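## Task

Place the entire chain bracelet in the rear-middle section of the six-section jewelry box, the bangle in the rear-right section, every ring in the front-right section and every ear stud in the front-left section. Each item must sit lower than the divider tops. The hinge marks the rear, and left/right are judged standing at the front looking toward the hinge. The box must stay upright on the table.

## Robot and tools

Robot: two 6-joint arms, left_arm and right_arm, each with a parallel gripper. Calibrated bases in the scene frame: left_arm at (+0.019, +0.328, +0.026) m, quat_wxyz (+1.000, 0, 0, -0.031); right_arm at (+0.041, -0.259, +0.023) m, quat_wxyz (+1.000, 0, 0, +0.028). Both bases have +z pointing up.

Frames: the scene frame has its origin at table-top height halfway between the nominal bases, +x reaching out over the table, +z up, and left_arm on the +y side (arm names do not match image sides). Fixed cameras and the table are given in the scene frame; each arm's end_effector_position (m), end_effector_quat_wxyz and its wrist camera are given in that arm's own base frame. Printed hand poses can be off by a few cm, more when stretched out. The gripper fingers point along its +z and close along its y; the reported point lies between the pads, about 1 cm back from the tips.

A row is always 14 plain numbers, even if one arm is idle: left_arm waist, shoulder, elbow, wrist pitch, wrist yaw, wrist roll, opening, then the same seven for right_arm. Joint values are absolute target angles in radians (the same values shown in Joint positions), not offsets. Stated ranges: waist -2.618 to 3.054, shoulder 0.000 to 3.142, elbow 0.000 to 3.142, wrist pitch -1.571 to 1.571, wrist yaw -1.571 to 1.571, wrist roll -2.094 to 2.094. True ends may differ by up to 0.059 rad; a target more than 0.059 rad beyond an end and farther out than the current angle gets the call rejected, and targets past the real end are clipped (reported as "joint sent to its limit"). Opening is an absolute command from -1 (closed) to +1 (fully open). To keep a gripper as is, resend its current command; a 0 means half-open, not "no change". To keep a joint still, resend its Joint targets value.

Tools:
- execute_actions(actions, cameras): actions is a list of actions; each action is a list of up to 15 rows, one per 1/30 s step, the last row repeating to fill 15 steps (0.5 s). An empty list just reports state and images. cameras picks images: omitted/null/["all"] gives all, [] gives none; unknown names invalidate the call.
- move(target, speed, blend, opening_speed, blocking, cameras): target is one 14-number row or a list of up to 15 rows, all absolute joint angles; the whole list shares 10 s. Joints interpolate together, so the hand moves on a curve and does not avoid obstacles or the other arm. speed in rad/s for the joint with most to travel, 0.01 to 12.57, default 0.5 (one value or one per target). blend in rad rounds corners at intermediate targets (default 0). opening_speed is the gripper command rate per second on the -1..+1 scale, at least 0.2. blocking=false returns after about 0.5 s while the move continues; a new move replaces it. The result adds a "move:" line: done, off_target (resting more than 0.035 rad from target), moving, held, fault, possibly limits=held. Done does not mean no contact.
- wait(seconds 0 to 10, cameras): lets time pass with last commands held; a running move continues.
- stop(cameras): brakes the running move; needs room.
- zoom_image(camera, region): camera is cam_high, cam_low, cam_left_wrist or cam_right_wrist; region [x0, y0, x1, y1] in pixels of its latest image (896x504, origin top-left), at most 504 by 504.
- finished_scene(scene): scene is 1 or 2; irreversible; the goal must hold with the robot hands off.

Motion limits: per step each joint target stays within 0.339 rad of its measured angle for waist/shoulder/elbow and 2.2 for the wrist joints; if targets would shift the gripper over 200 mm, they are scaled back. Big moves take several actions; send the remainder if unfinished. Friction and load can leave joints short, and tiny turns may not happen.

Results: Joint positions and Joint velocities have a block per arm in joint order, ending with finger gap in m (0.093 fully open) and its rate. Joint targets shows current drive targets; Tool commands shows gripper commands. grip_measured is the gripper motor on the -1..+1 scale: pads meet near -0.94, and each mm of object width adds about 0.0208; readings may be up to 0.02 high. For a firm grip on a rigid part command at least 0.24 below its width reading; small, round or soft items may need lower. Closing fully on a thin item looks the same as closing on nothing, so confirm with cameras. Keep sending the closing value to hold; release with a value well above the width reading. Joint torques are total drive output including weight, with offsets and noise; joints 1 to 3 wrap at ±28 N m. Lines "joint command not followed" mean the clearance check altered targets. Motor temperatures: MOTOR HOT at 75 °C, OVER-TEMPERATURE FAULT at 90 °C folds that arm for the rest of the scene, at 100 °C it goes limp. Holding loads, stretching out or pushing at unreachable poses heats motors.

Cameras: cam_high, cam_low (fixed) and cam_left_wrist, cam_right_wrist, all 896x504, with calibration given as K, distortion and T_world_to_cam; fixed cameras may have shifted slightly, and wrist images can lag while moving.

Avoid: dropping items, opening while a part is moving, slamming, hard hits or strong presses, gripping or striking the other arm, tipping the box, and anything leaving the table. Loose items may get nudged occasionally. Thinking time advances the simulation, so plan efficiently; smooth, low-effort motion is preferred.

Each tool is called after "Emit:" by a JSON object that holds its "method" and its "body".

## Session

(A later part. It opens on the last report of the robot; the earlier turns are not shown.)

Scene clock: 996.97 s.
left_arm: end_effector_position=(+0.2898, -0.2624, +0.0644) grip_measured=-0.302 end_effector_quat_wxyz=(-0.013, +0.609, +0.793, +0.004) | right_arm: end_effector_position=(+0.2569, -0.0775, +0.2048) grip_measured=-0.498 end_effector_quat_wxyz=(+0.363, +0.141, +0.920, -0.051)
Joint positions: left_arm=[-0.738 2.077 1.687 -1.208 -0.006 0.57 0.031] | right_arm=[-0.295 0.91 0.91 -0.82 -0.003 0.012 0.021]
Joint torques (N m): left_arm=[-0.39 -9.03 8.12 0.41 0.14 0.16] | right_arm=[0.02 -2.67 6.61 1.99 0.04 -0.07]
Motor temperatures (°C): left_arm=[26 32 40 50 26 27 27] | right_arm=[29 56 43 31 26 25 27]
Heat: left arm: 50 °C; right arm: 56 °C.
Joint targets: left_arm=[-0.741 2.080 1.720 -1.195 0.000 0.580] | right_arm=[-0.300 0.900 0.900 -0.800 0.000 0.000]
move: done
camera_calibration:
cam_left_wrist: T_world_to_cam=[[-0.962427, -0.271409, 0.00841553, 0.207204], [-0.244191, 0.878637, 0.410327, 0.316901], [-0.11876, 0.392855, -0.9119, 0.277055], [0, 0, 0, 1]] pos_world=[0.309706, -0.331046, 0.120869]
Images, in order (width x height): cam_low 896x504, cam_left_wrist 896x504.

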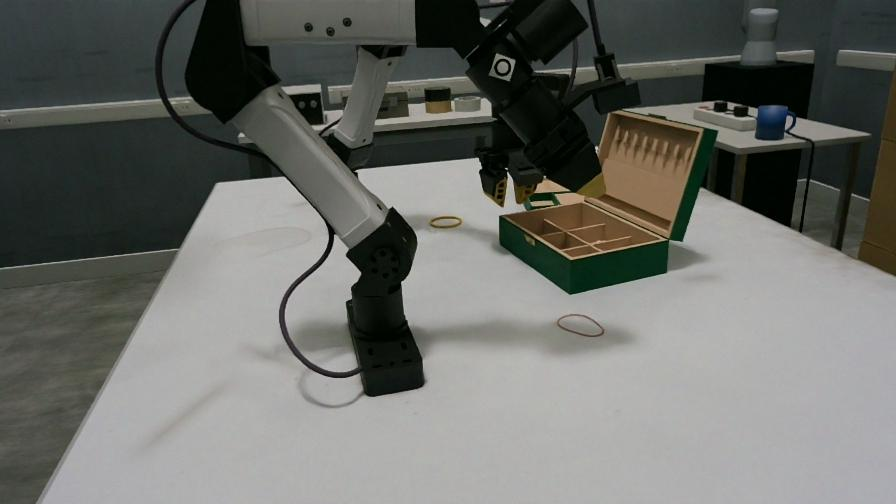

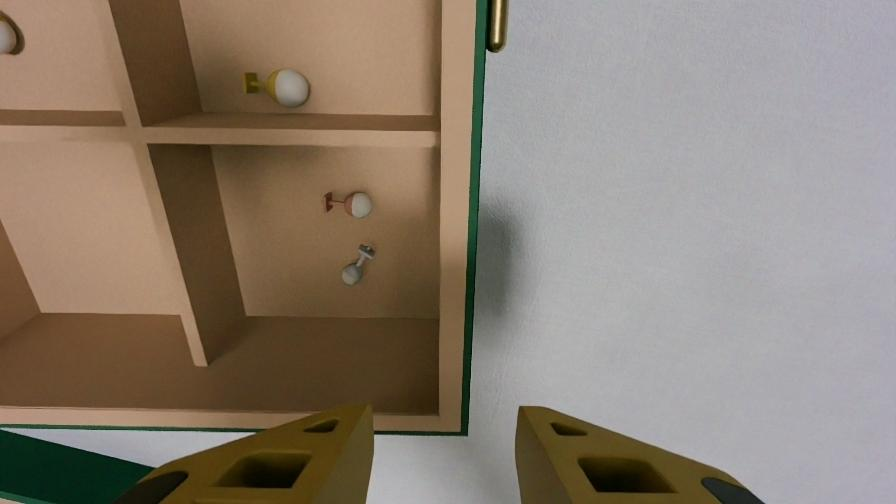

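Emit:
{"method": "move", "body": {"target": [[-0.741,2.105,1.575,-1.04,0,0.58,-0.3,-0.3,0.9,0.9,-0.8,0,0,-0.5],[-0.741,2.105,1.575,-1.04,0,0.58,-0.85,-0.3,0.9,0.9,-0.8,0,0,-0.5]], "speed": 0.3, "opening_speed": 0.5, "cameras": ["cam_left_wrist","cam_low"]}}

Scene clock: 1020.33 s.
left_arm: end_effector_position=(+0.2899, -0.2656, +0.0288) grip_measured=-0.848 end_effector_quat_wxyz=(-0.006, +0.609, +0.793, -0.004) | right_arm: end_effector_position=(+0.2572, -0.0776, +0.2051) grip_measured=-0.498 end_effector_quat_wxyz=(+0.364, +0.141, +0.919, -0.051)
Joint positions: left_arm=[-0.738 2.101 1.58 -1.061 0.008 0.572 0.005] | right_arm=[-0.295 0.91 0.91 -0.818 -0.003 0.012 0.021]
Joint torques (N m): left_arm=[-0.39 -9.05 4.74 0.51 0 0.13] | right_arm=[0.03 -2.69 6.63 1.99 0.05 -0.07]
Motor temperatures (°C): left_arm=[26 35 40 48 26 27 27] | right_arm=[29 51 44 35 26 25 27]
Heat: left arm: 48 °C; right arm: 51 °C.
Joint targets: left_arm=[-0.741 2.105 1.575 -1.040 0.000 0.580] | right_arm=[-0.300 0.900 0.900 -0.800 0.000 0.000]
move: done
camera_calibration:
cam_left_wrist: T_world_to_cam=[[-0.962782, -0.270014, 0.0119342, 0.206993], [-0.243949, 0.887154, 0.391723, 0.337142], [-0.116358, 0.374233, -0.920006, 0.24043], [0, 0, 0, 1]] pos_world=[0.30951, -0.333182, 0.0866602]
Images, in order (width x height): cam_low 896x504, cam_left_wrist 896x504.

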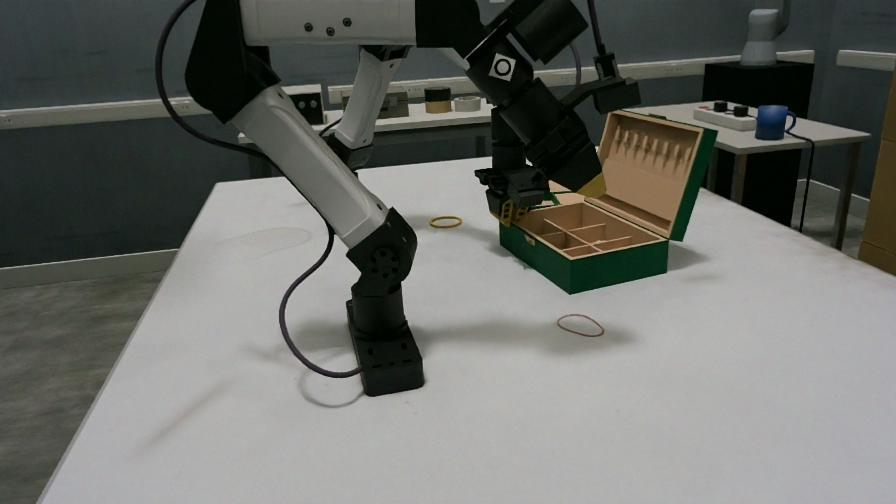

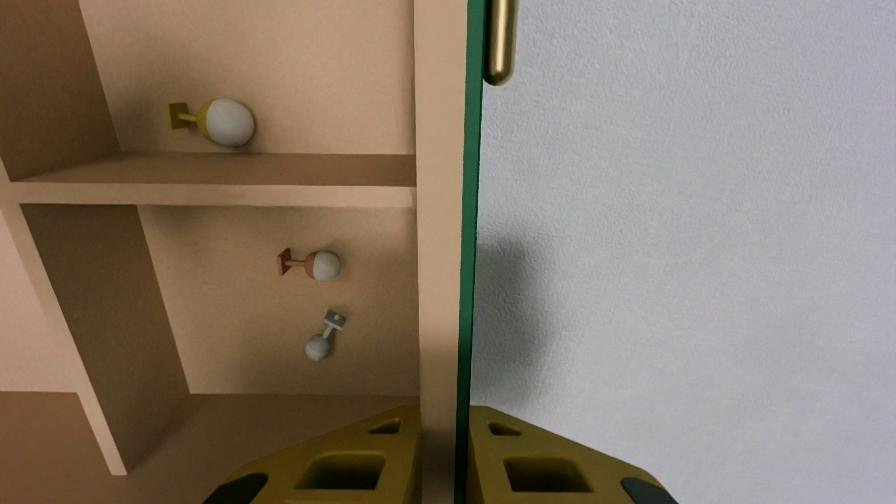

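Emit:
{"method": "execute_actions", "body": {"actions": [[[-0.744,2.105,1.575,-1.04,0,0.58,-0.85,-0.3,0.9,0.9,-0.8,0,0,-0.5],[-0.752,2.105,1.575,-1.04,0,0.58,-0.85,-0.3,0.9,0.9,-0.8,0,0,-0.5],[-0.766,2.105,1.575,-1.04,0,0.58,-0.85,-0.3,0.9,0.9,-0.8,0,0,-0.5],[-0.786,2.105,1.575,-1.04,0,0.58,-0.85,-0.3,0.9,0.9,-0.8,0,0,-0.5],[-0.812,2.105,1.575,-1.04,0,0.58,-0.85,-0.3,0.9,0.9,-0.8,0,0,-0.5],[-0.844,2.105,1.575,-1.04,0,0.58,-0.85,-0.3,0.9,0.9,-0.8,0,0,-0.5],[-0.878,2.105,1.575,-1.04,0,0.58,-0.85,-0.3,0.9,0.9,-0.8,0,0,-0.5],[-0.912,2.105,1.575,-1.04,0,0.58,-0.85,-0.3,0.9,0.9,-0.8,0,0,-0.5],[-0.870,2.105,1.575,-1.04,0,0.58,-0.85,-0.3,0.9,0.9,-0.8,0,0,-0.5]]], "cameras": ["cam_left_wrist","cam_high"]}}

Scene clock: 1033.67 s.
left_arm: end_effector_position=(+0.2591, -0.2965, +0.0288) grip_measured=-0.850 end_effector_quat_wxyz=(-0.003, +0.650, +0.759, +0.011) | right_arm: end_effector_position=(+0.2573, -0.0776, +0.2052) grip_measured=-0.498 end_effector_quat_wxyz=(+0.364, +0.141, +0.919, -0.051)
Joint positions: left_arm=[-0.862 2.101 1.58 -1.058 -0.022 0.555 0.004] | right_arm=[-0.295 0.91 0.91 -0.818 -0.003 0.012 0.021]
Joint velocities: left_arm=[-0.007 -0.002 -0.022 0.007 -0.037 -0.007 -0.006] | right_arm=[within noise]
Joint torques (N m): left_arm=[-0.84 -9.05 4.75 0.49 0.31 0.33] | right_arm=[0.02 -2.67 6.63 1.99 0.05 -0.07]
Heat: left arm: 47 °C; right arm: 50 °C.
Joint targets: left_arm=[-0.870 2.105 1.575 -1.040 0.000 0.580] | right_arm=[-0.300 0.900 0.900 -0.800 0.000 0.000]
camera_calibration:
cam_left_wrist: T_world_to_cam=[[-0.986034, -0.165878, -0.0148459, 0.206768], [-0.157651, 0.900949, 0.404274, 0.338355], [-0.053685, 0.400969, -0.914517, 0.239916], [0, 0, 0, 1]] pos_world=[0.270102, -0.366741, 0.0856894]
Images, in order (width x height): cam_high 896x504, cam_left_wrist 896x504.

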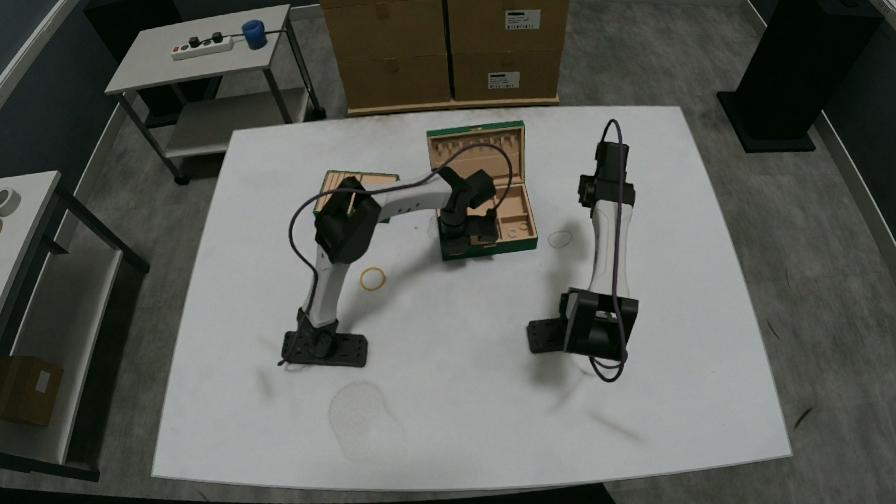

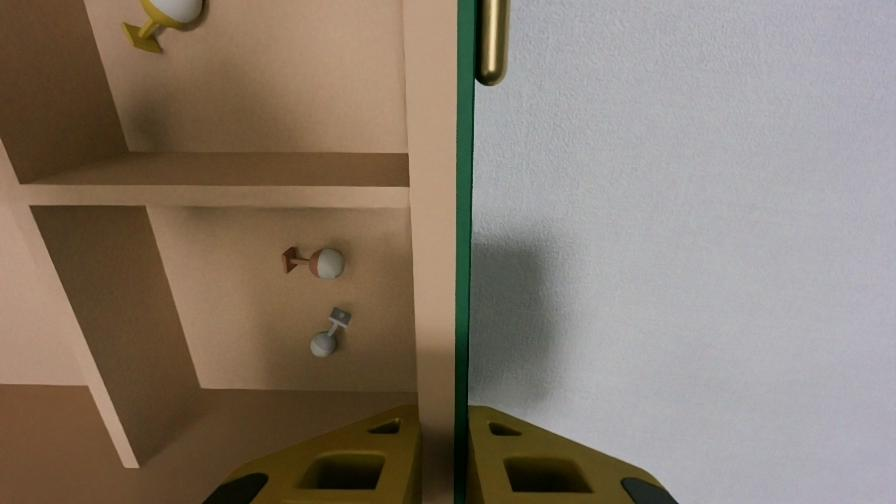

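Emit:
{"method": "move", "body": {"target": [[-0.868,2.105,1.575,-1.04,0,0.56,-0.4,-0.3,0.9,0.9,-0.8,0,0,-0.5],[-0.868,2.08,1.75,-1.24,0,0.58,-0.4,-0.3,0.9,0.9,-0.8,0,0,-0.5],[0,1.3,1.3,-1.2,0,0.3,-0.4,-0.1,1.2,1.3,-1.2,0,0,-0.5],[0.5,1.0,1.0,-0.8,0,0.3,-0.4,0.3,1.5,1.3,-0.95,0,0,-0.5]], "speed": [0.3,0.4,1.0,0.8], "opening_speed": 0.5, "cameras": ["cam_right_wrist","cam_high"]}}

Emit:
{"method": "zoom_image", "body": {"camera": "cam_high", "region": [380, 110, 560, 270]}}

Scene clock: 1048.83 s.
left_arm: end_effector_position=(+0.2549, +0.1372, +0.2185) grip_measured=-0.402 end_effector_quat_wxyz=(+0.335, -0.087, +0.927, +0.143) | right_arm: end_effector_position=(+0.3282, +0.1010, +0.1594) grip_measured=-0.498 end_effector_quat_wxyz=(+0.190, -0.141, +0.971, +0.030)
Joint positions: left_arm=[0.492 1.011 1.008 -0.822 -0.003 0.306 0.026] | right_arm=[0.298 1.494 1.282 -0.971 0 0.011 0.021]
Joint torques (N m): left_arm=[0.43 -2.76 5.48 1.78 0.09 -0.07] | right_arm=[0.61 -6.28 8.96 1.35 0.01 -0.06]
Heat: left arm: 47 °C; right arm: 48 °C.
Joint targets: left_arm=[0.500 1.000 1.000 -0.800 0.000 0.300] | right_arm=[0.300 1.500 1.300 -0.950 0.000 0.000]
move: done
camera_calibration:
cam_right_wrist: T_world_to_cam=[[0.294049, -0.955723, -0.0113777, 0.00110827], [-0.953751, -0.294178, 0.0617997, 0.372173], [-0.0624105, -0.00732065, -0.998024, 0.256798], [0, 0, 0, 1]] pos_world=[0.370662, 0.112424, 0.233303]
Images, in order (width x height): cam_high 896x504, cam_right_wrist 896x504.

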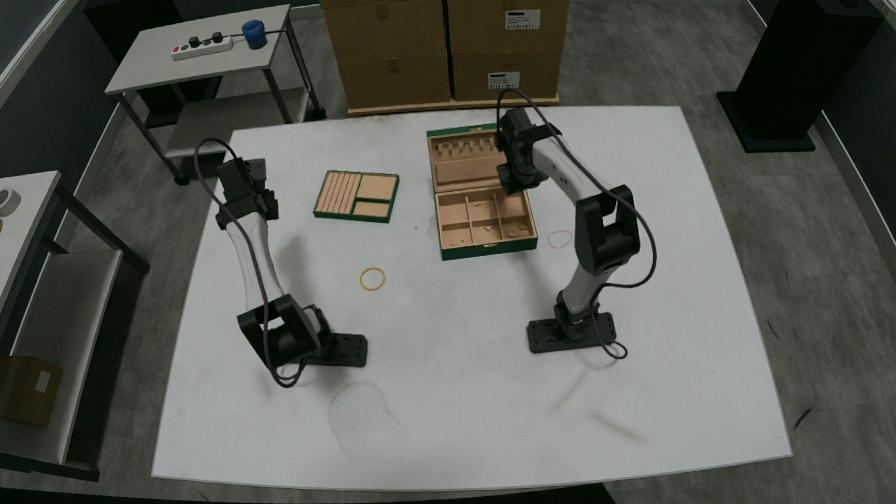

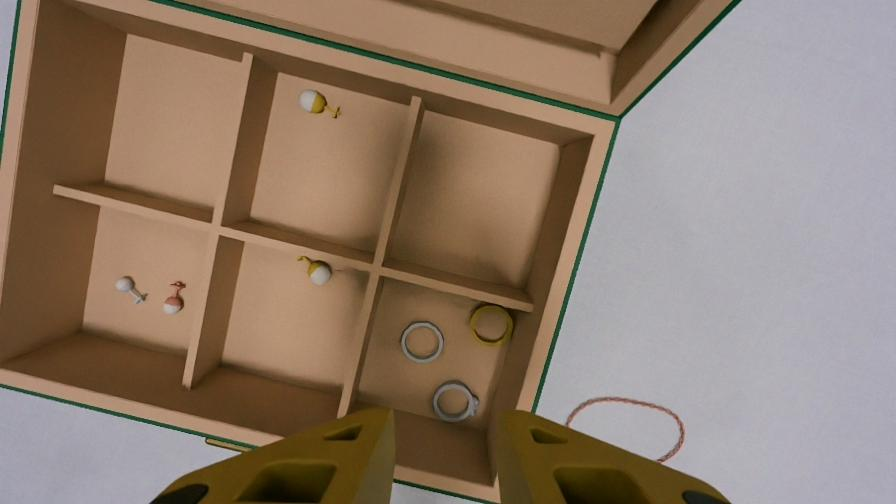

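Scaled by 2.800 from the camera's 896x504 image, which has a finer 1280x720 frame.

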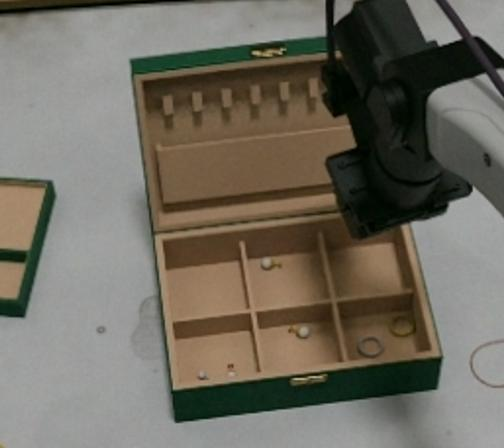

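Emit:
{"method": "move", "body": {"target": [[0.5,1.0,1.0,-0.8,0,0.3,-0.4,0.363,1.55,1.3,-1.2,0,-0.6,-0.3],[0.5,1.0,1.0,-0.8,0,0.3,-0.4,0.363,1.625,1.15,-1.075,0,-1.32,-0.3]], "speed": 0.7, "blend": [0.1,0], "cameras": ["cam_right_wrist"]}}

Scene clock: 1108.73 s.
left_arm: end_effector_position=(+0.2552, +0.1374, +0.2187) grip_measured=-0.402 end_effector_quat_wxyz=(+0.336, -0.087, +0.927, +0.143) | right_arm: end_effector_position=(+0.2653, +0.0989, +0.0812) grip_measured=-0.302 end_effector_quat_wxyz=(-0.010, +0.738, -0.675, +0.005)
Joint positions: left_arm=[0.492 1.011 1.008 -0.82 -0.003 0.306 0.026] | right_arm=[0.357 1.613 1.158 -1.093 0 -1.304 0.031]
Joint torques (N m): left_arm=[0.43 -2.76 5.52 1.78 0.09 -0.05] | right_arm=[1.05 -6.04 5.57 0.55 -0.04 -0.1]
Heat: left arm: 49 °C; right arm: 49 °C.
Joint targets: left_arm=[0.500 1.000 1.000 -0.800 0.000 0.300] | right_arm=[0.363 1.625 1.150 -1.075 0.000 -1.320]
move: done
camera_calibration:
cam_right_wrist: T_world_to_cam=[[0.995262, 0.0965342, 0.0115697, -0.275188], [0.082258, -0.899503, 0.429101, 0.0715271], [0.0518299, -0.426116, -0.903182, 0.178224], [0, 0, 0, 1]] pos_world=[0.258763, 0.166848, 0.13346]
Images, in order (width x height): cam_right_wrist 896x504.

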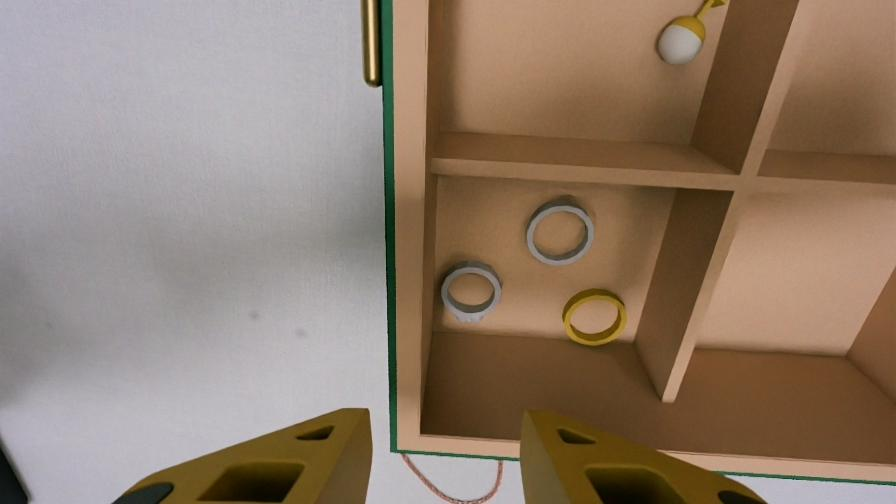

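Emit:
{"method": "move", "body": {"target": [[0.5,1.0,1.0,-0.8,0,0.3,-0.4,0.372,1.60,1.145,-1.10,0,-1.315,-0.3],[0.5,1.0,1.0,-0.8,0,0.3,-0.4,0.372,1.675,1.0,-0.895,0,-1.315,-0.3],[0.5,1.0,1.0,-0.8,0,0.3,-0.4,0.372,1.675,1.0,-0.895,0,-1.315,-0.85]], "speed": 0.3, "opening_speed": 0.5, "cameras": ["cam_right_wrist"]}}

Scene clock: 1122.57 s.
left_arm: end_effector_position=(+0.2553, +0.1374, +0.2188) grip_measured=-0.402 end_effector_quat_wxyz=(+0.336, -0.087, +0.927, +0.143) | right_arm: end_effector_position=(+0.2561, +0.0969, +0.0316) grip_measured=-0.847 end_effector_quat_wxyz=(+0.004, +0.741, -0.672, +0.002)
Joint positions: left_arm=[0.492 1.011 1.008 -0.819 -0.003 0.306 0.026] | right_arm=[0.367 1.664 1.006 -0.918 0.008 -1.302 0.005]
Joint torques (N m): left_arm=[0.43 -2.76 5.53 1.78 0.09 -0.05] | right_arm=[0.95 -6.16 5.38 0.53 -0.1 -0.09]
Heat: left arm: 49 °C; right arm: 49 °C.
Joint targets: left_arm=[0.500 1.000 1.000 -0.800 0.000 0.300] | right_arm=[0.372 1.675 1.000 -0.895 0.000 -1.315]
move: done
camera_calibration:
cam_right_wrist: T_world_to_cam=[[0.994524, 0.103658, -0.0133183, -0.264948], [0.0988241, -0.891289, 0.442537, 0.0863593], [0.0340019, -0.441429, -0.896652, 0.138893], [0, 0, 0, 1]] pos_world=[0.250241, 0.165747, 0.0827928]
Images, in order (width x height): cam_right_wrist 896x504.

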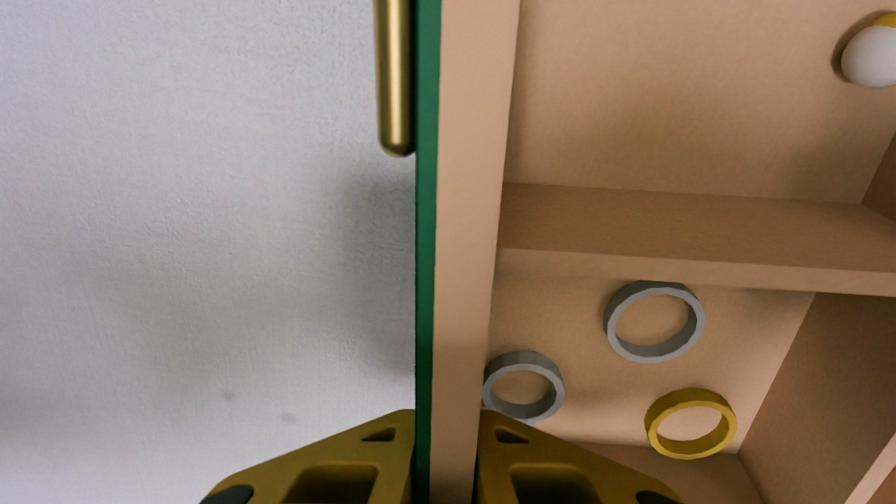

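Emit:
{"method": "execute_actions", "body": {"actions": [[[0.5,1.0,1.0,-0.8,0,0.3,-0.4,0.377,1.675,1.0,-0.895,0,-1.315,-0.85],[0.5,1.0,1.0,-0.8,0,0.3,-0.4,0.387,1.675,1.0,-0.895,0,-1.315,-0.85],[0.5,1.0,1.0,-0.8,0,0.3,-0.4,0.403,1.675,1.0,-0.895,0,-1.315,-0.85],[0.5,1.0,1.0,-0.8,0,0.3,-0.4,0.425,1.675,1.0,-0.895,0,-1.315,-0.85],[0.5,1.0,1.0,-0.8,0,0.3,-0.4,0.453,1.675,1.0,-0.895,0,-1.315,-0.85],[0.5,1.0,1.0,-0.8,0,0.3,-0.4,0.484,1.675,1.0,-0.895,0,-1.315,-0.85],[0.5,1.0,1.0,-0.8,0,0.3,-0.4,0.450,1.675,1.0,-0.895,0,-1.315,-0.85]]], "cameras": ["cam_right_wrist","cam_high"]}}

Emit:
{"method": "zoom_image", "body": {"camera": "cam_high", "region": [400, 130, 560, 270]}}

Scene clock: 1137.70 s.
left_arm: end_effector_position=(+0.2553, +0.1374, +0.2188) grip_measured=-0.402 end_effector_quat_wxyz=(+0.336, -0.087, +0.927, +0.143) | right_arm: end_effector_position=(+0.2550, +0.1134, +0.0317) grip_measured=-0.850 end_effector_quat_wxyz=(-0.001, +0.755, -0.655, +0.018)
Joint positions: left_arm=[0.492 1.011 1.008 -0.819 -0.003 0.306 0.026] | right_arm=[0.437 1.664 1.006 -0.896 0.031 -1.275 0.004]
Joint velocities: left_arm=[within noise] | right_arm=[-0.012 0.017 0.017 -0.007 0.066 -0.022 -0.004]
Joint torques (N m): left_arm=[0.43 -2.76 5.52 1.78 0.09 -0.05] | right_arm=[1.59 -6.2 5.44 0.35 -0.33 -0.36]
Heat: left arm: 49 °C; right arm: 48 °C.
Joint targets: left_arm=[0.500 1.000 1.000 -0.800 0.000 0.300] | right_arm=[0.450 1.675 1.000 -0.895 0.000 -1.315]
camera_calibration:
cam_right_wrist: T_world_to_cam=[[0.988972, 0.147401, 0.0144177, -0.270106], [0.124605, -0.880722, 0.456948, 0.0928811], [0.0800525, -0.450112, -0.889376, 0.135247], [0, 0, 0, 1]] pos_world=[0.244727, 0.182493, 0.0817382]
Images, in order (width x height): cam_high 896x504, cam_right_wrist 896x504.

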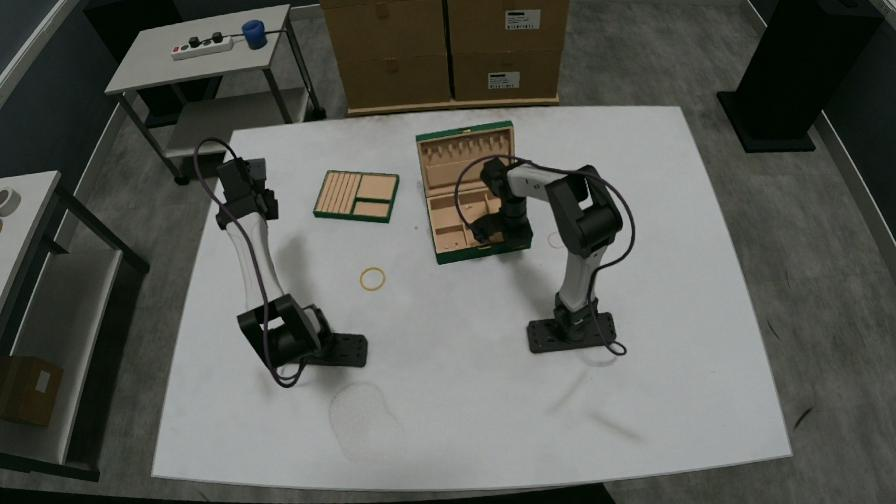

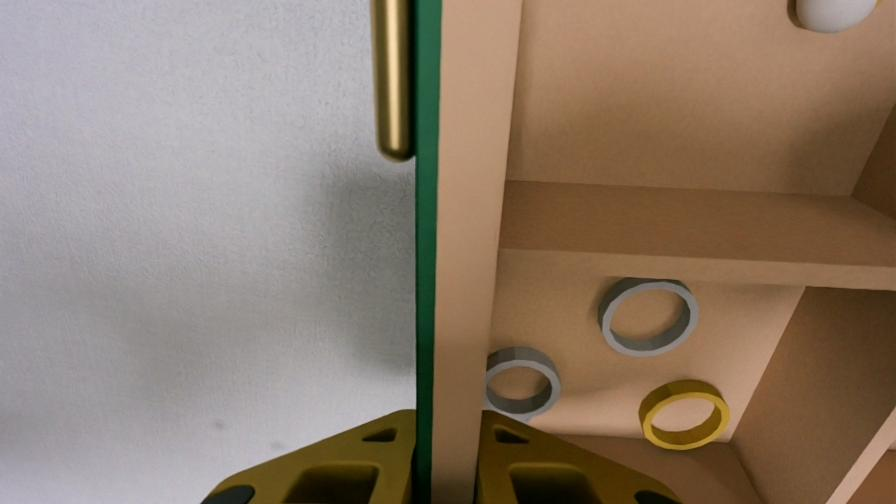

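Scaled by 3.150 from the camera's 896x504 image, which has a finer 1280x720 frame.

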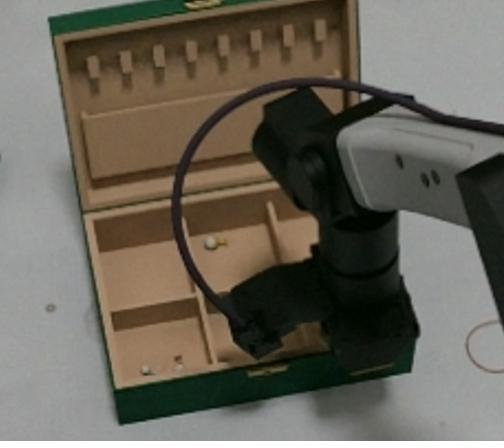

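Emit:
{"method": "move", "body": {"target": [[0.5,1.0,1.0,-0.8,0,0.3,-0.4,0.44,1.675,1.0,-0.895,0,-1.3,-0.4],[0.5,1.0,1.0,-0.8,0,0.3,-0.4,0.44,1.62,1.2,-1.14,0,-1.3,-0.4],[0.5,1.0,1.0,-0.8,0,0.3,-0.4,0.47,1.54,1.25,-0.86,0,0.3,-0.4]], "speed": [0.3,0.4,0.9], "opening_speed": 0.5, "cameras": ["cam_right_wrist"]}}

Scene clock: 1149.30 s.
left_arm: end_effector_position=(+0.2553, +0.1374, +0.2188) grip_measured=-0.402 end_effector_quat_wxyz=(+0.336, -0.087, +0.927, +0.143) | right_arm: end_effector_position=(+0.3164, +0.1566, +0.1257) grip_measured=-0.402 end_effector_quat_wxyz=(+0.165, -0.086, +0.981, +0.060)
Joint positions: left_arm=[0.492 1.011 1.008 -0.819 -0.003 0.306 0.026] | right_arm=[0.463 1.564 1.228 -0.882 0.008 0.287 0.026]
Joint torques (N m): left_arm=[0.43 -2.76 5.53 1.78 0.09 -0.05] | right_arm=[1.05 -9.8 9.25 1.29 -0.04 0.15]
Heat: left arm: 49 °C; right arm: 49 °C.
Joint targets: left_arm=[0.500 1.000 1.000 -0.800 0.000 0.300] | right_arm=[0.470 1.540 1.250 -0.860 0.000 0.300]
move: done
camera_calibration:
cam_right_wrist: T_world_to_cam=[[0.198392, -0.975268, -0.0974317, 0.101421], [-0.972172, -0.208445, 0.106924, 0.366067], [-0.124589, 0.0735073, -0.989482, 0.22869], [0, 0, 0, 1]] pos_world=[0.364251, 0.158407, 0.197024]
Images, in order (width x height): cam_right_wrist 896x504.

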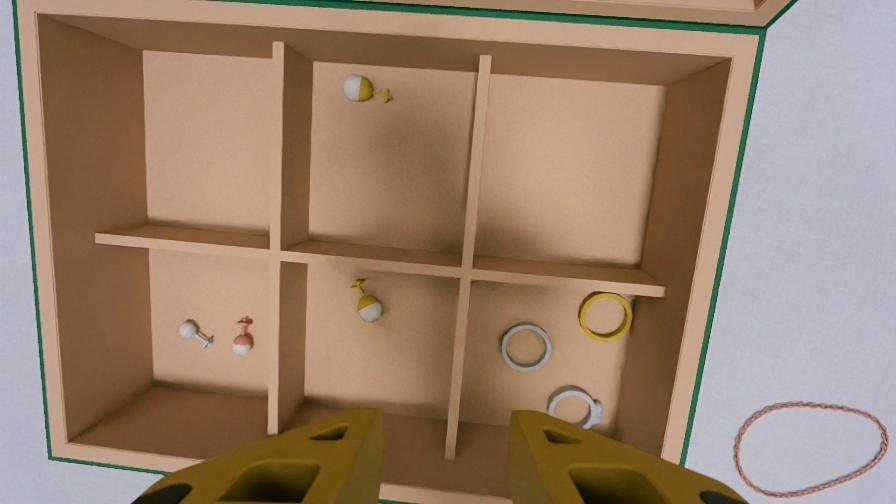

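Emit:
{"method": "move", "body": {"target": [[0.5,1.0,1.0,-0.8,0,0.3,-0.4,0.595,1.89,1.36,-0.925,0,0.445,-0.6]], "speed": 0.5, "cameras": ["cam_right_wrist"]}}

Scene clock: 1172.43 s.
left_arm: end_effector_position=(+0.2553, +0.1374, +0.2188) grip_measured=-0.402 end_effector_quat_wxyz=(+0.336, -0.087, +0.927, +0.143) | right_arm: end_effector_position=(+0.3076, +0.2059, +0.0494) grip_measured=-0.598 end_effector_quat_wxyz=(+0.053, -0.080, +0.995, +0.027)
Joint positions: left_arm=[0.492 1.011 1.008 -0.819 -0.003 0.306 0.026] | right_arm=[0.592 1.88 1.339 -0.91 0.006 0.431 0.017]
Joint torques (N m): left_arm=[0.44 -2.74 5.53 1.78 0.09 -0.05] | right_arm=[0.72 -9.03 8.44 0.44 0 0.18]
Heat: left arm: 49 °C; right arm: 53 °C.
Joint targets: left_arm=[0.500 1.000 1.000 -0.800 0.000 0.300] | right_arm=[0.595 1.890 1.360 -0.925 0.000 0.445]
move: done
camera_calibration:
cam_right_wrist: T_world_to_cam=[[0.170022, -0.98396, -0.0540004, 0.152247], [-0.926419, -0.178279, 0.331608, 0.344538], [-0.335916, -0.00635379, -0.94187, 0.227602], [0, 0, 0, 1]] pos_world=[0.369757, 0.212675, 0.108342]
Images, in order (width x height): cam_right_wrist 896x504.

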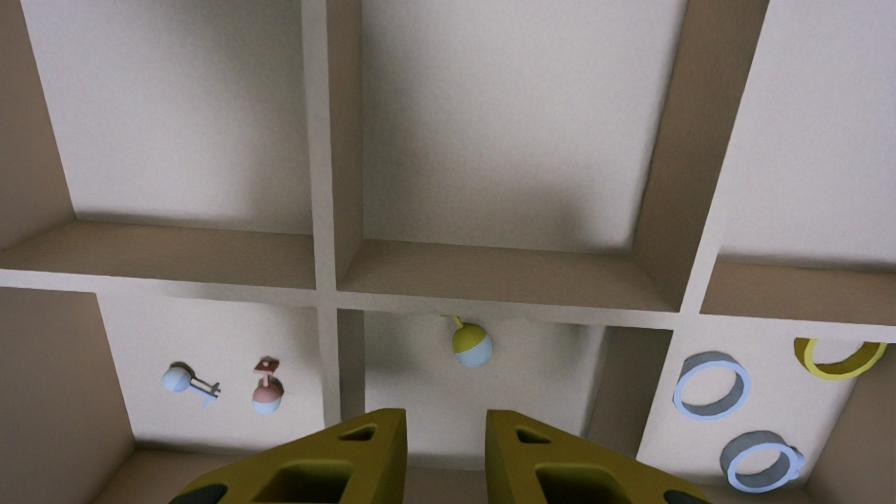

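Emit:
{"method": "move", "body": {"target": [[0.5,1.0,1.0,-0.8,0,0.3,-0.4,0.584,1.872,1.34,-0.935,0,0.434,-0.6],[0.5,1.0,1.0,-0.8,0,0.3,-0.4,0.584,1.915,1.245,-0.79,0,0.434,-0.6]], "speed": 0.25, "cameras": ["cam_right_wrist"]}}

Scene clock: 1192.40 s.
left_arm: end_effector_position=(+0.2553, +0.1374, +0.2188) grip_measured=-0.402 end_effector_quat_wxyz=(+0.336, -0.087, +0.927, +0.143) | right_arm: end_effector_position=(+0.3022, +0.2014, +0.0219) grip_measured=-0.598 end_effector_quat_wxyz=(+0.048, -0.079, +0.995, +0.024)
Joint positions: left_arm=[0.492 1.011 1.008 -0.819 -0.003 0.306 0.026] | right_arm=[0.591 1.901 1.252 -0.814 0.006 0.432 0.017]
Joint torques (N m): left_arm=[0.43 -2.76 5.53 1.78 0.09 -0.05] | right_arm=[-0.08 -8.57 5.48 0.82 0 0.07]
Heat: left arm: 49 °C; right arm: 54 °C.
Joint targets: left_arm=[0.500 1.000 1.000 -0.800 0.000 0.300] | right_arm=[0.584 1.915 1.245 -0.790 0.000 0.434]
move: done
camera_calibration:
cam_right_wrist: T_world_to_cam=[[0.166578, -0.98479, -0.049399, 0.148331], [-0.923733, -0.173383, 0.341549, 0.345904], [-0.344919, -0.0112632, -0.938565, 0.203476], [0, 0, 0, 1]] pos_world=[0.364997, 0.208341, 0.0801595]
Images, in order (width x height): cam_right_wrist 896x504.

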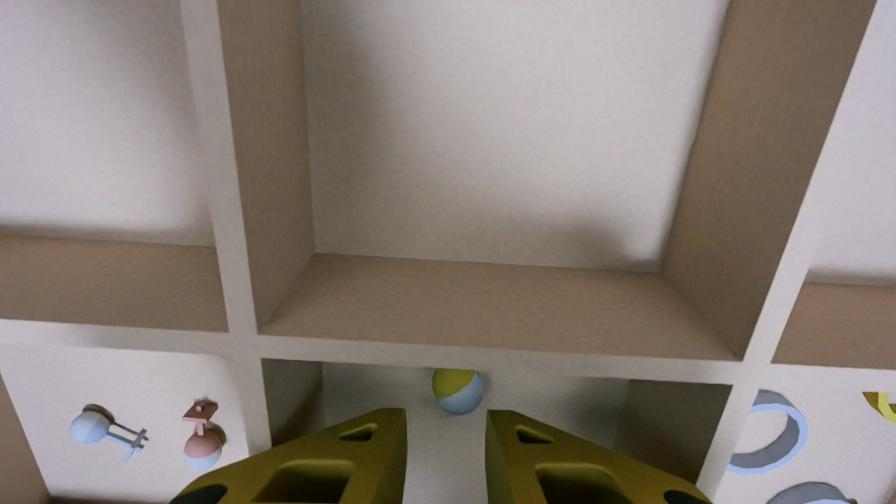

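Emit:
{"method": "move", "body": {"target": [[0.5,1.0,1.0,-0.8,0,0.3,-0.4,0.577,1.915,1.245,-0.79,0,0.43,-0.6],[0.5,1.0,1.0,-0.8,0,0.3,-0.4,0.577,1.945,1.198,-0.71,0,0.43,-0.6]], "speed": 0.2, "cameras": ["cam_right_wrist"]}}

Scene clock: 1198.73 s.
left_arm: end_effector_position=(+0.2553, +0.1374, +0.2188) grip_measured=-0.402 end_effector_quat_wxyz=(+0.336, -0.087, +0.927, +0.143) | right_arm: end_effector_position=(+0.3023, +0.1969, +0.0052) grip_measured=-0.598 end_effector_quat_wxyz=(+0.046, -0.074, +0.996, +0.022)
Joint positions: left_arm=[0.492 1.011 1.008 -0.819 -0.003 0.306 0.026] | right_arm=[0.58 1.924 1.211 -0.755 0.006 0.432 0.017]
Joint torques (N m): left_arm=[0.43 -2.76 5.52 1.78 0.09 -0.06] | right_arm=[0.2 -7.97 4.74 1.04 -0.01 0.03]
Heat: left arm: 49 °C; right arm: 54 °C.
Joint targets: left_arm=[0.500 1.000 1.000 -0.800 0.000 0.300] | right_arm=[0.577 1.945 1.198 -0.710 0.000 0.430]
move: off_target (right_arm); right_arm: the wrist pitch is farthest, 0.045 rad from its target
camera_calibration:
cam_right_wrist: T_world_to_cam=[[0.156138, -0.986621, -0.0469081, 0.146633], [-0.924014, -0.162682, 0.346023, 0.348844], [-0.349025, -0.0106836, -0.937053, 0.188888], [0, 0, 0, 1]] pos_world=[0.365368, 0.20344, 0.0631677]
Images, in order (width x height): cam_right_wrist 896x504.

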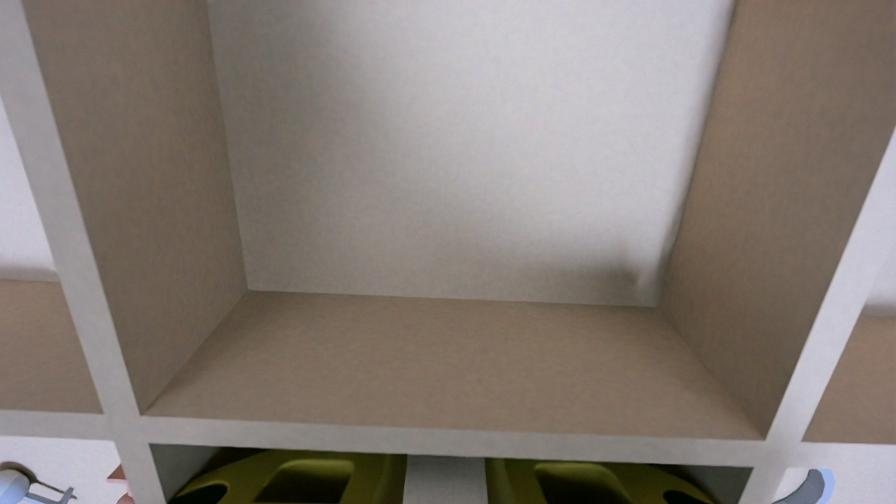

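Emit:
{"method": "move", "body": {"target": [[0.5,1.0,1.0,-0.8,0,0.3,-0.4,0.577,1.945,1.198,-0.71,0,0.43,-0.6],[0.5,1.0,1.0,-0.8,0,0.3,-0.4,0.577,1.945,1.198,-0.71,0,0.43,-0.95],[0.5,1.0,1.0,-0.8,0,0.3,-0.4,0.577,1.85,1.48,-1.09,0,0.43,-0.95]], "speed": 0.3, "opening_speed": 0.4, "cameras": ["cam_right_wrist"]}}

Scene clock: 1209.63 s.
left_arm: end_effector_position=(+0.2553, +0.1374, +0.2188) grip_measured=-0.402 end_effector_quat_wxyz=(+0.336, -0.087, +0.927, +0.143) | right_arm: end_effector_position=(+0.3080, +0.2007, +0.0795) grip_measured=-0.886 end_effector_quat_wxyz=(+0.037, -0.074, +0.996, +0.017)
Joint positions: left_arm=[0.492 1.011 1.008 -0.819 -0.003 0.306 0.026] | right_arm=[0.58 1.877 1.461 -1.073 0.006 0.432 0.003]
Joint torques (N m): left_arm=[0.43 -2.76 5.52 1.77 0.09 -0.05] | right_arm=[0.2 -12.57 8.35 0.35 -0.01 0.03]
Motor temperatures (°C): left_arm=[26 32 38 49 26 27 27] | right_arm=[29 55 43 32 26 25 27]
Heat: left arm: 49 °C; right arm: 55 °C.
Joint targets: left_arm=[0.500 1.000 1.000 -0.800 0.000 0.300] | right_arm=[0.577 1.850 1.480 -1.090 0.000 0.430]
move: done; target 2's new numbers were sent with right_arm's wrist pitch 0.045 rad from that target
camera_calibration:
cam_right_wrist: T_world_to_cam=[[0.155487, -0.987083, -0.0386198, 0.152583], [-0.917673, -0.158804, 0.364223, 0.324885], [-0.365651, -0.0211916, -0.930511, 0.267317], [0, 0, 0, 1]] pos_world=[0.372158, 0.20787, 0.136304]
Images, in order (width x height): cam_right_wrist 896x504.

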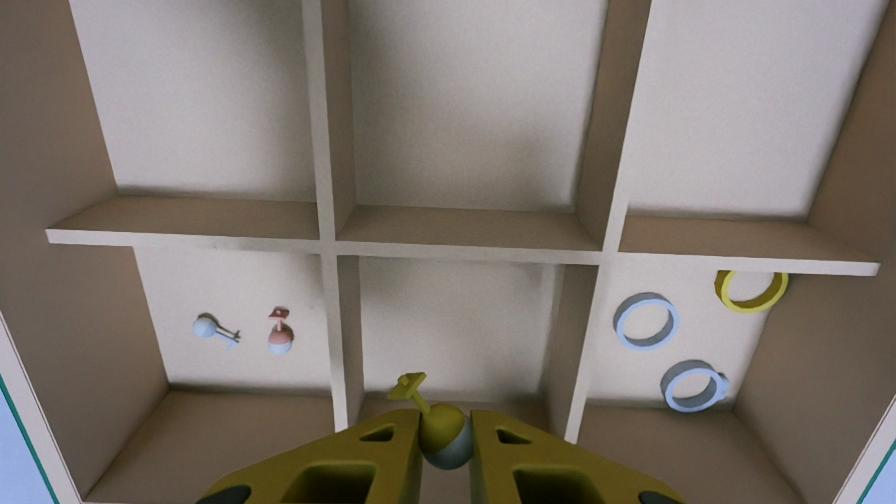

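Emit:
{"method": "move", "body": {"target": [[0.5,1.0,1.0,-0.8,0,0.3,-0.4,0.79,1.968,1.6,-1.11,0,0.636,-0.95],[0.5,1.0,1.0,-0.8,0,0.3,-0.4,0.79,2.04,1.415,-0.86,0,0.636,-0.95]], "speed": [0.5,0.3], "cameras": ["cam_right_wrist","cam_low"]}}

Scene clock: 1229.20 s.
left_arm: end_effector_position=(+0.2553, +0.1374, +0.2188) grip_measured=-0.402 end_effector_quat_wxyz=(+0.336, -0.087, +0.927, +0.143) | right_arm: end_effector_position=(+0.2726, +0.2755, +0.0196) grip_measured=-0.887 end_effector_quat_wxyz=(+0.026, -0.084, +0.996, +0.020)
Joint positions: left_arm=[0.492 1.011 1.008 -0.819 -0.003 0.306 0.026] | right_arm=[0.792 2.024 1.422 -0.902 0.003 0.623 0.003]
Joint torques (N m): left_arm=[0.43 -2.76 5.52 1.78 0.09 -0.05] | right_arm=[0.31 -9.57 5.55 0.91 0.04 0.18]
Motor temperatures (°C): left_arm=[26 32 38 49 26 27 27] | right_arm=[29 55 45 31 26 25 28]
Heat: left arm: 49 °C; right arm: 55 °C.
Joint targets: left_arm=[0.500 1.000 1.000 -0.800 0.000 0.300] | right_arm=[0.790 2.040 1.415 -0.860 0.000 0.636]
move: off_target (right_arm); right_arm: the wrist pitch is farthest, 0.042 rad from its target
camera_calibration:
cam_right_wrist: T_world_to_cam=[[0.175481, -0.983394, -0.0462987, 0.223349], [-0.9059, -0.179707, 0.383471, 0.32818], [-0.385423, -0.0253498, -0.922392, 0.206586], [0, 0, 0, 1]] pos_world=[0.337728, 0.283853, 0.0750464]
Images, in order (width x height): cam_low 896x504, cam_right_wrist 896x504.

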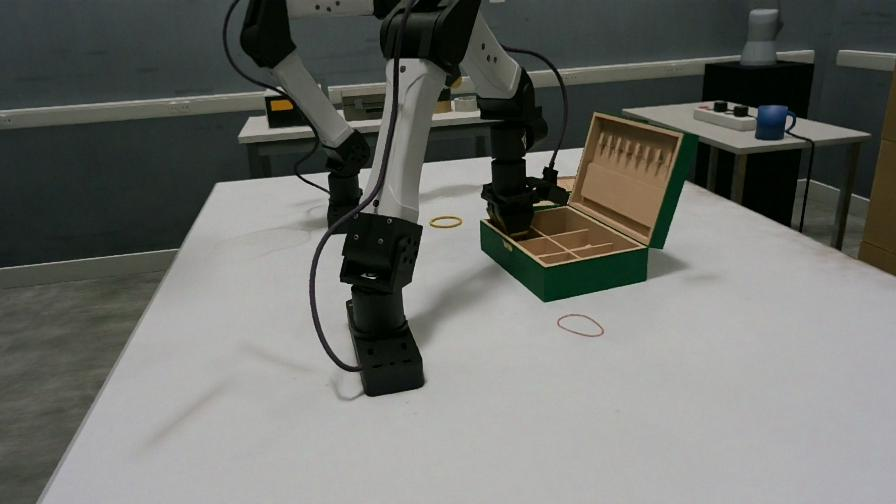

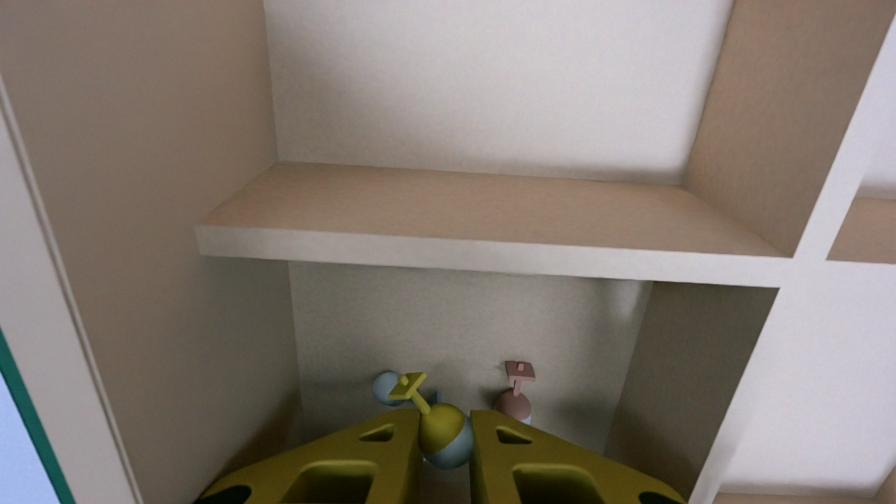

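Emit:
{"method": "move", "body": {"target": [[0.5,1.0,1.0,-0.8,0,0.3,-0.4,0.79,2.04,1.415,-0.86,0,0.636,-0.95],[0.5,1.0,1.0,-0.8,0,0.3,-0.4,0.79,2.04,1.415,-0.86,0,0.636,-0.62],[0.5,1.0,1.0,-0.8,0,0.3,-0.4,0.79,1.95,1.62,-1.13,0,0.636,-0.62],[0.5,1.0,1.0,-0.8,0,0.3,-0.4,0.5,1.55,1.25,-0.86,0,0.35,-0.4]], "speed": [0.3,0.3,0.4,0.8], "opening_speed": 0.5, "cameras": ["cam_right_wrist"]}}

Scene clock: 1241.93 s.
left_arm: end_effector_position=(+0.2553, +0.1374, +0.2188) grip_measured=-0.402 end_effector_quat_wxyz=(+0.336, -0.087, +0.927, +0.143) | right_arm: end_effector_position=(+0.3166, +0.1736, +0.1358) grip_measured=-0.402 end_effector_quat_wxyz=(+0.173, -0.069, +0.979, +0.079)
Joint positions: left_arm=[0.492 1.011 1.008 -0.819 -0.003 0.306 0.026] | right_arm=[0.502 1.567 1.26 -0.881 0 0.361 0.026]
Joint torques (N m): left_arm=[0.44 -2.76 5.52 1.78 0.09 -0.05] | right_arm=[0.34 -9.17 6.27 1.36 0.04 -0.07]
Motor temperatures (°C): left_arm=[26 32 38 49 26 27 27] | right_arm=[29 56 44 31 26 25 28]
Heat: left arm: 49 °C; right arm: 56 °C.
Joint targets: left_arm=[0.500 1.000 1.000 -0.800 0.000 0.300] | right_arm=[0.500 1.550 1.250 -0.860 0.000 0.350]
move: done; target 2's new numbers were sent with right_arm's wrist pitch 0.042 rad from that target
camera_calibration:
cam_right_wrist: T_world_to_cam=[[0.171601, -0.975341, -0.138788, 0.13309], [-0.978914, -0.184658, 0.0873422, 0.369492], [-0.110817, 0.120874, -0.986463, 0.224485], [0, 0, 0, 1]] pos_world=[0.363739, 0.170904, 0.207646]
Images, in order (width x height): cam_right_wrist 896x504.

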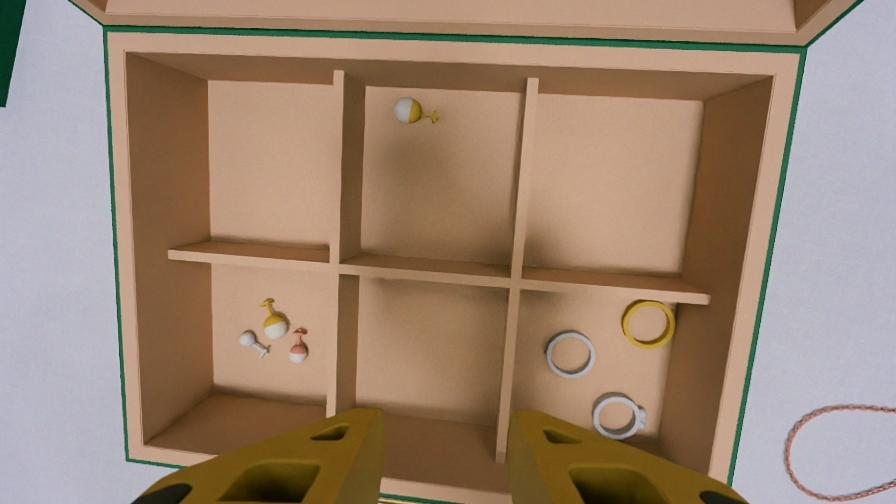

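Emit:
{"method": "move", "body": {"target": [[0.0,1.3,1.3,-1.2,0,0.3,-0.3,0.1,1.2,1.2,-0.8,0,0,-0.5],[-0.834,2.0,1.61,-1.155,0,0.465,-0.3,-0.3,0.9,0.9,-0.8,0,0,-0.5]], "speed": [1.0,0.6], "blend": [0.1,0], "cameras": ["cam_left_wrist"]}}

Scene clock: 1266.57 s.
left_arm: end_effector_position=(+0.2509, -0.2785, +0.0659) grip_measured=-0.302 end_effector_quat_wxyz=(-0.006, +0.603, +0.798, +0.002) | right_arm: end_effector_position=(+0.2577, -0.0782, +0.2059) grip_measured=-0.498 end_effector_quat_wxyz=(+0.366, +0.142, +0.918, -0.052)
Joint positions: left_arm=[-0.838 2 1.579 -1.163 -0.002 0.455 0.031] | right_arm=[-0.295 0.91 0.91 -0.815 0 0.012 0.021]
Joint torques (N m): left_arm=[0.16 -8.69 7.99 0.38 0.1 0.16] | right_arm=[0.02 -2.66 6.69 1.95 0.03 -0.07]
Motor temperatures (°C): left_arm=[26 32 38 49 26 27 27] | right_arm=[29 56 43 32 26 25 27]
Heat: left arm: 49 °C; right arm: 56 °C.
Joint targets: left_arm=[-0.834 2.000 1.610 -1.155 0.000 0.465] | right_arm=[-0.300 0.900 0.900 -0.800 0.000 0.000]
move: done
camera_calibration:
cam_left_wrist: T_world_to_cam=[[-0.958317, -0.285698, 0.00241058, 0.160813], [-0.261162, 0.879376, 0.398111, 0.32618], [-0.115859, 0.380887, -0.917334, 0.27636], [0, 0, 0, 1]] pos_world=[0.271314, -0.346153, 0.123271]
Images, in order (width x height): cam_left_wrist 896x504.

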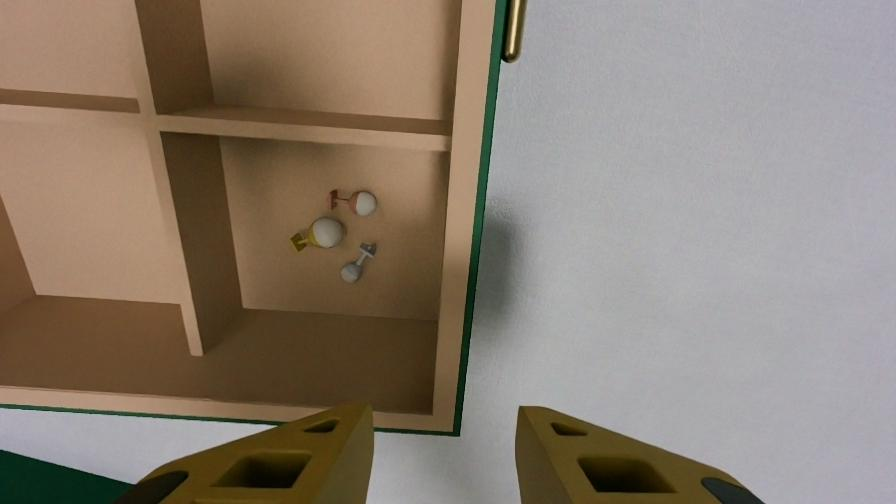

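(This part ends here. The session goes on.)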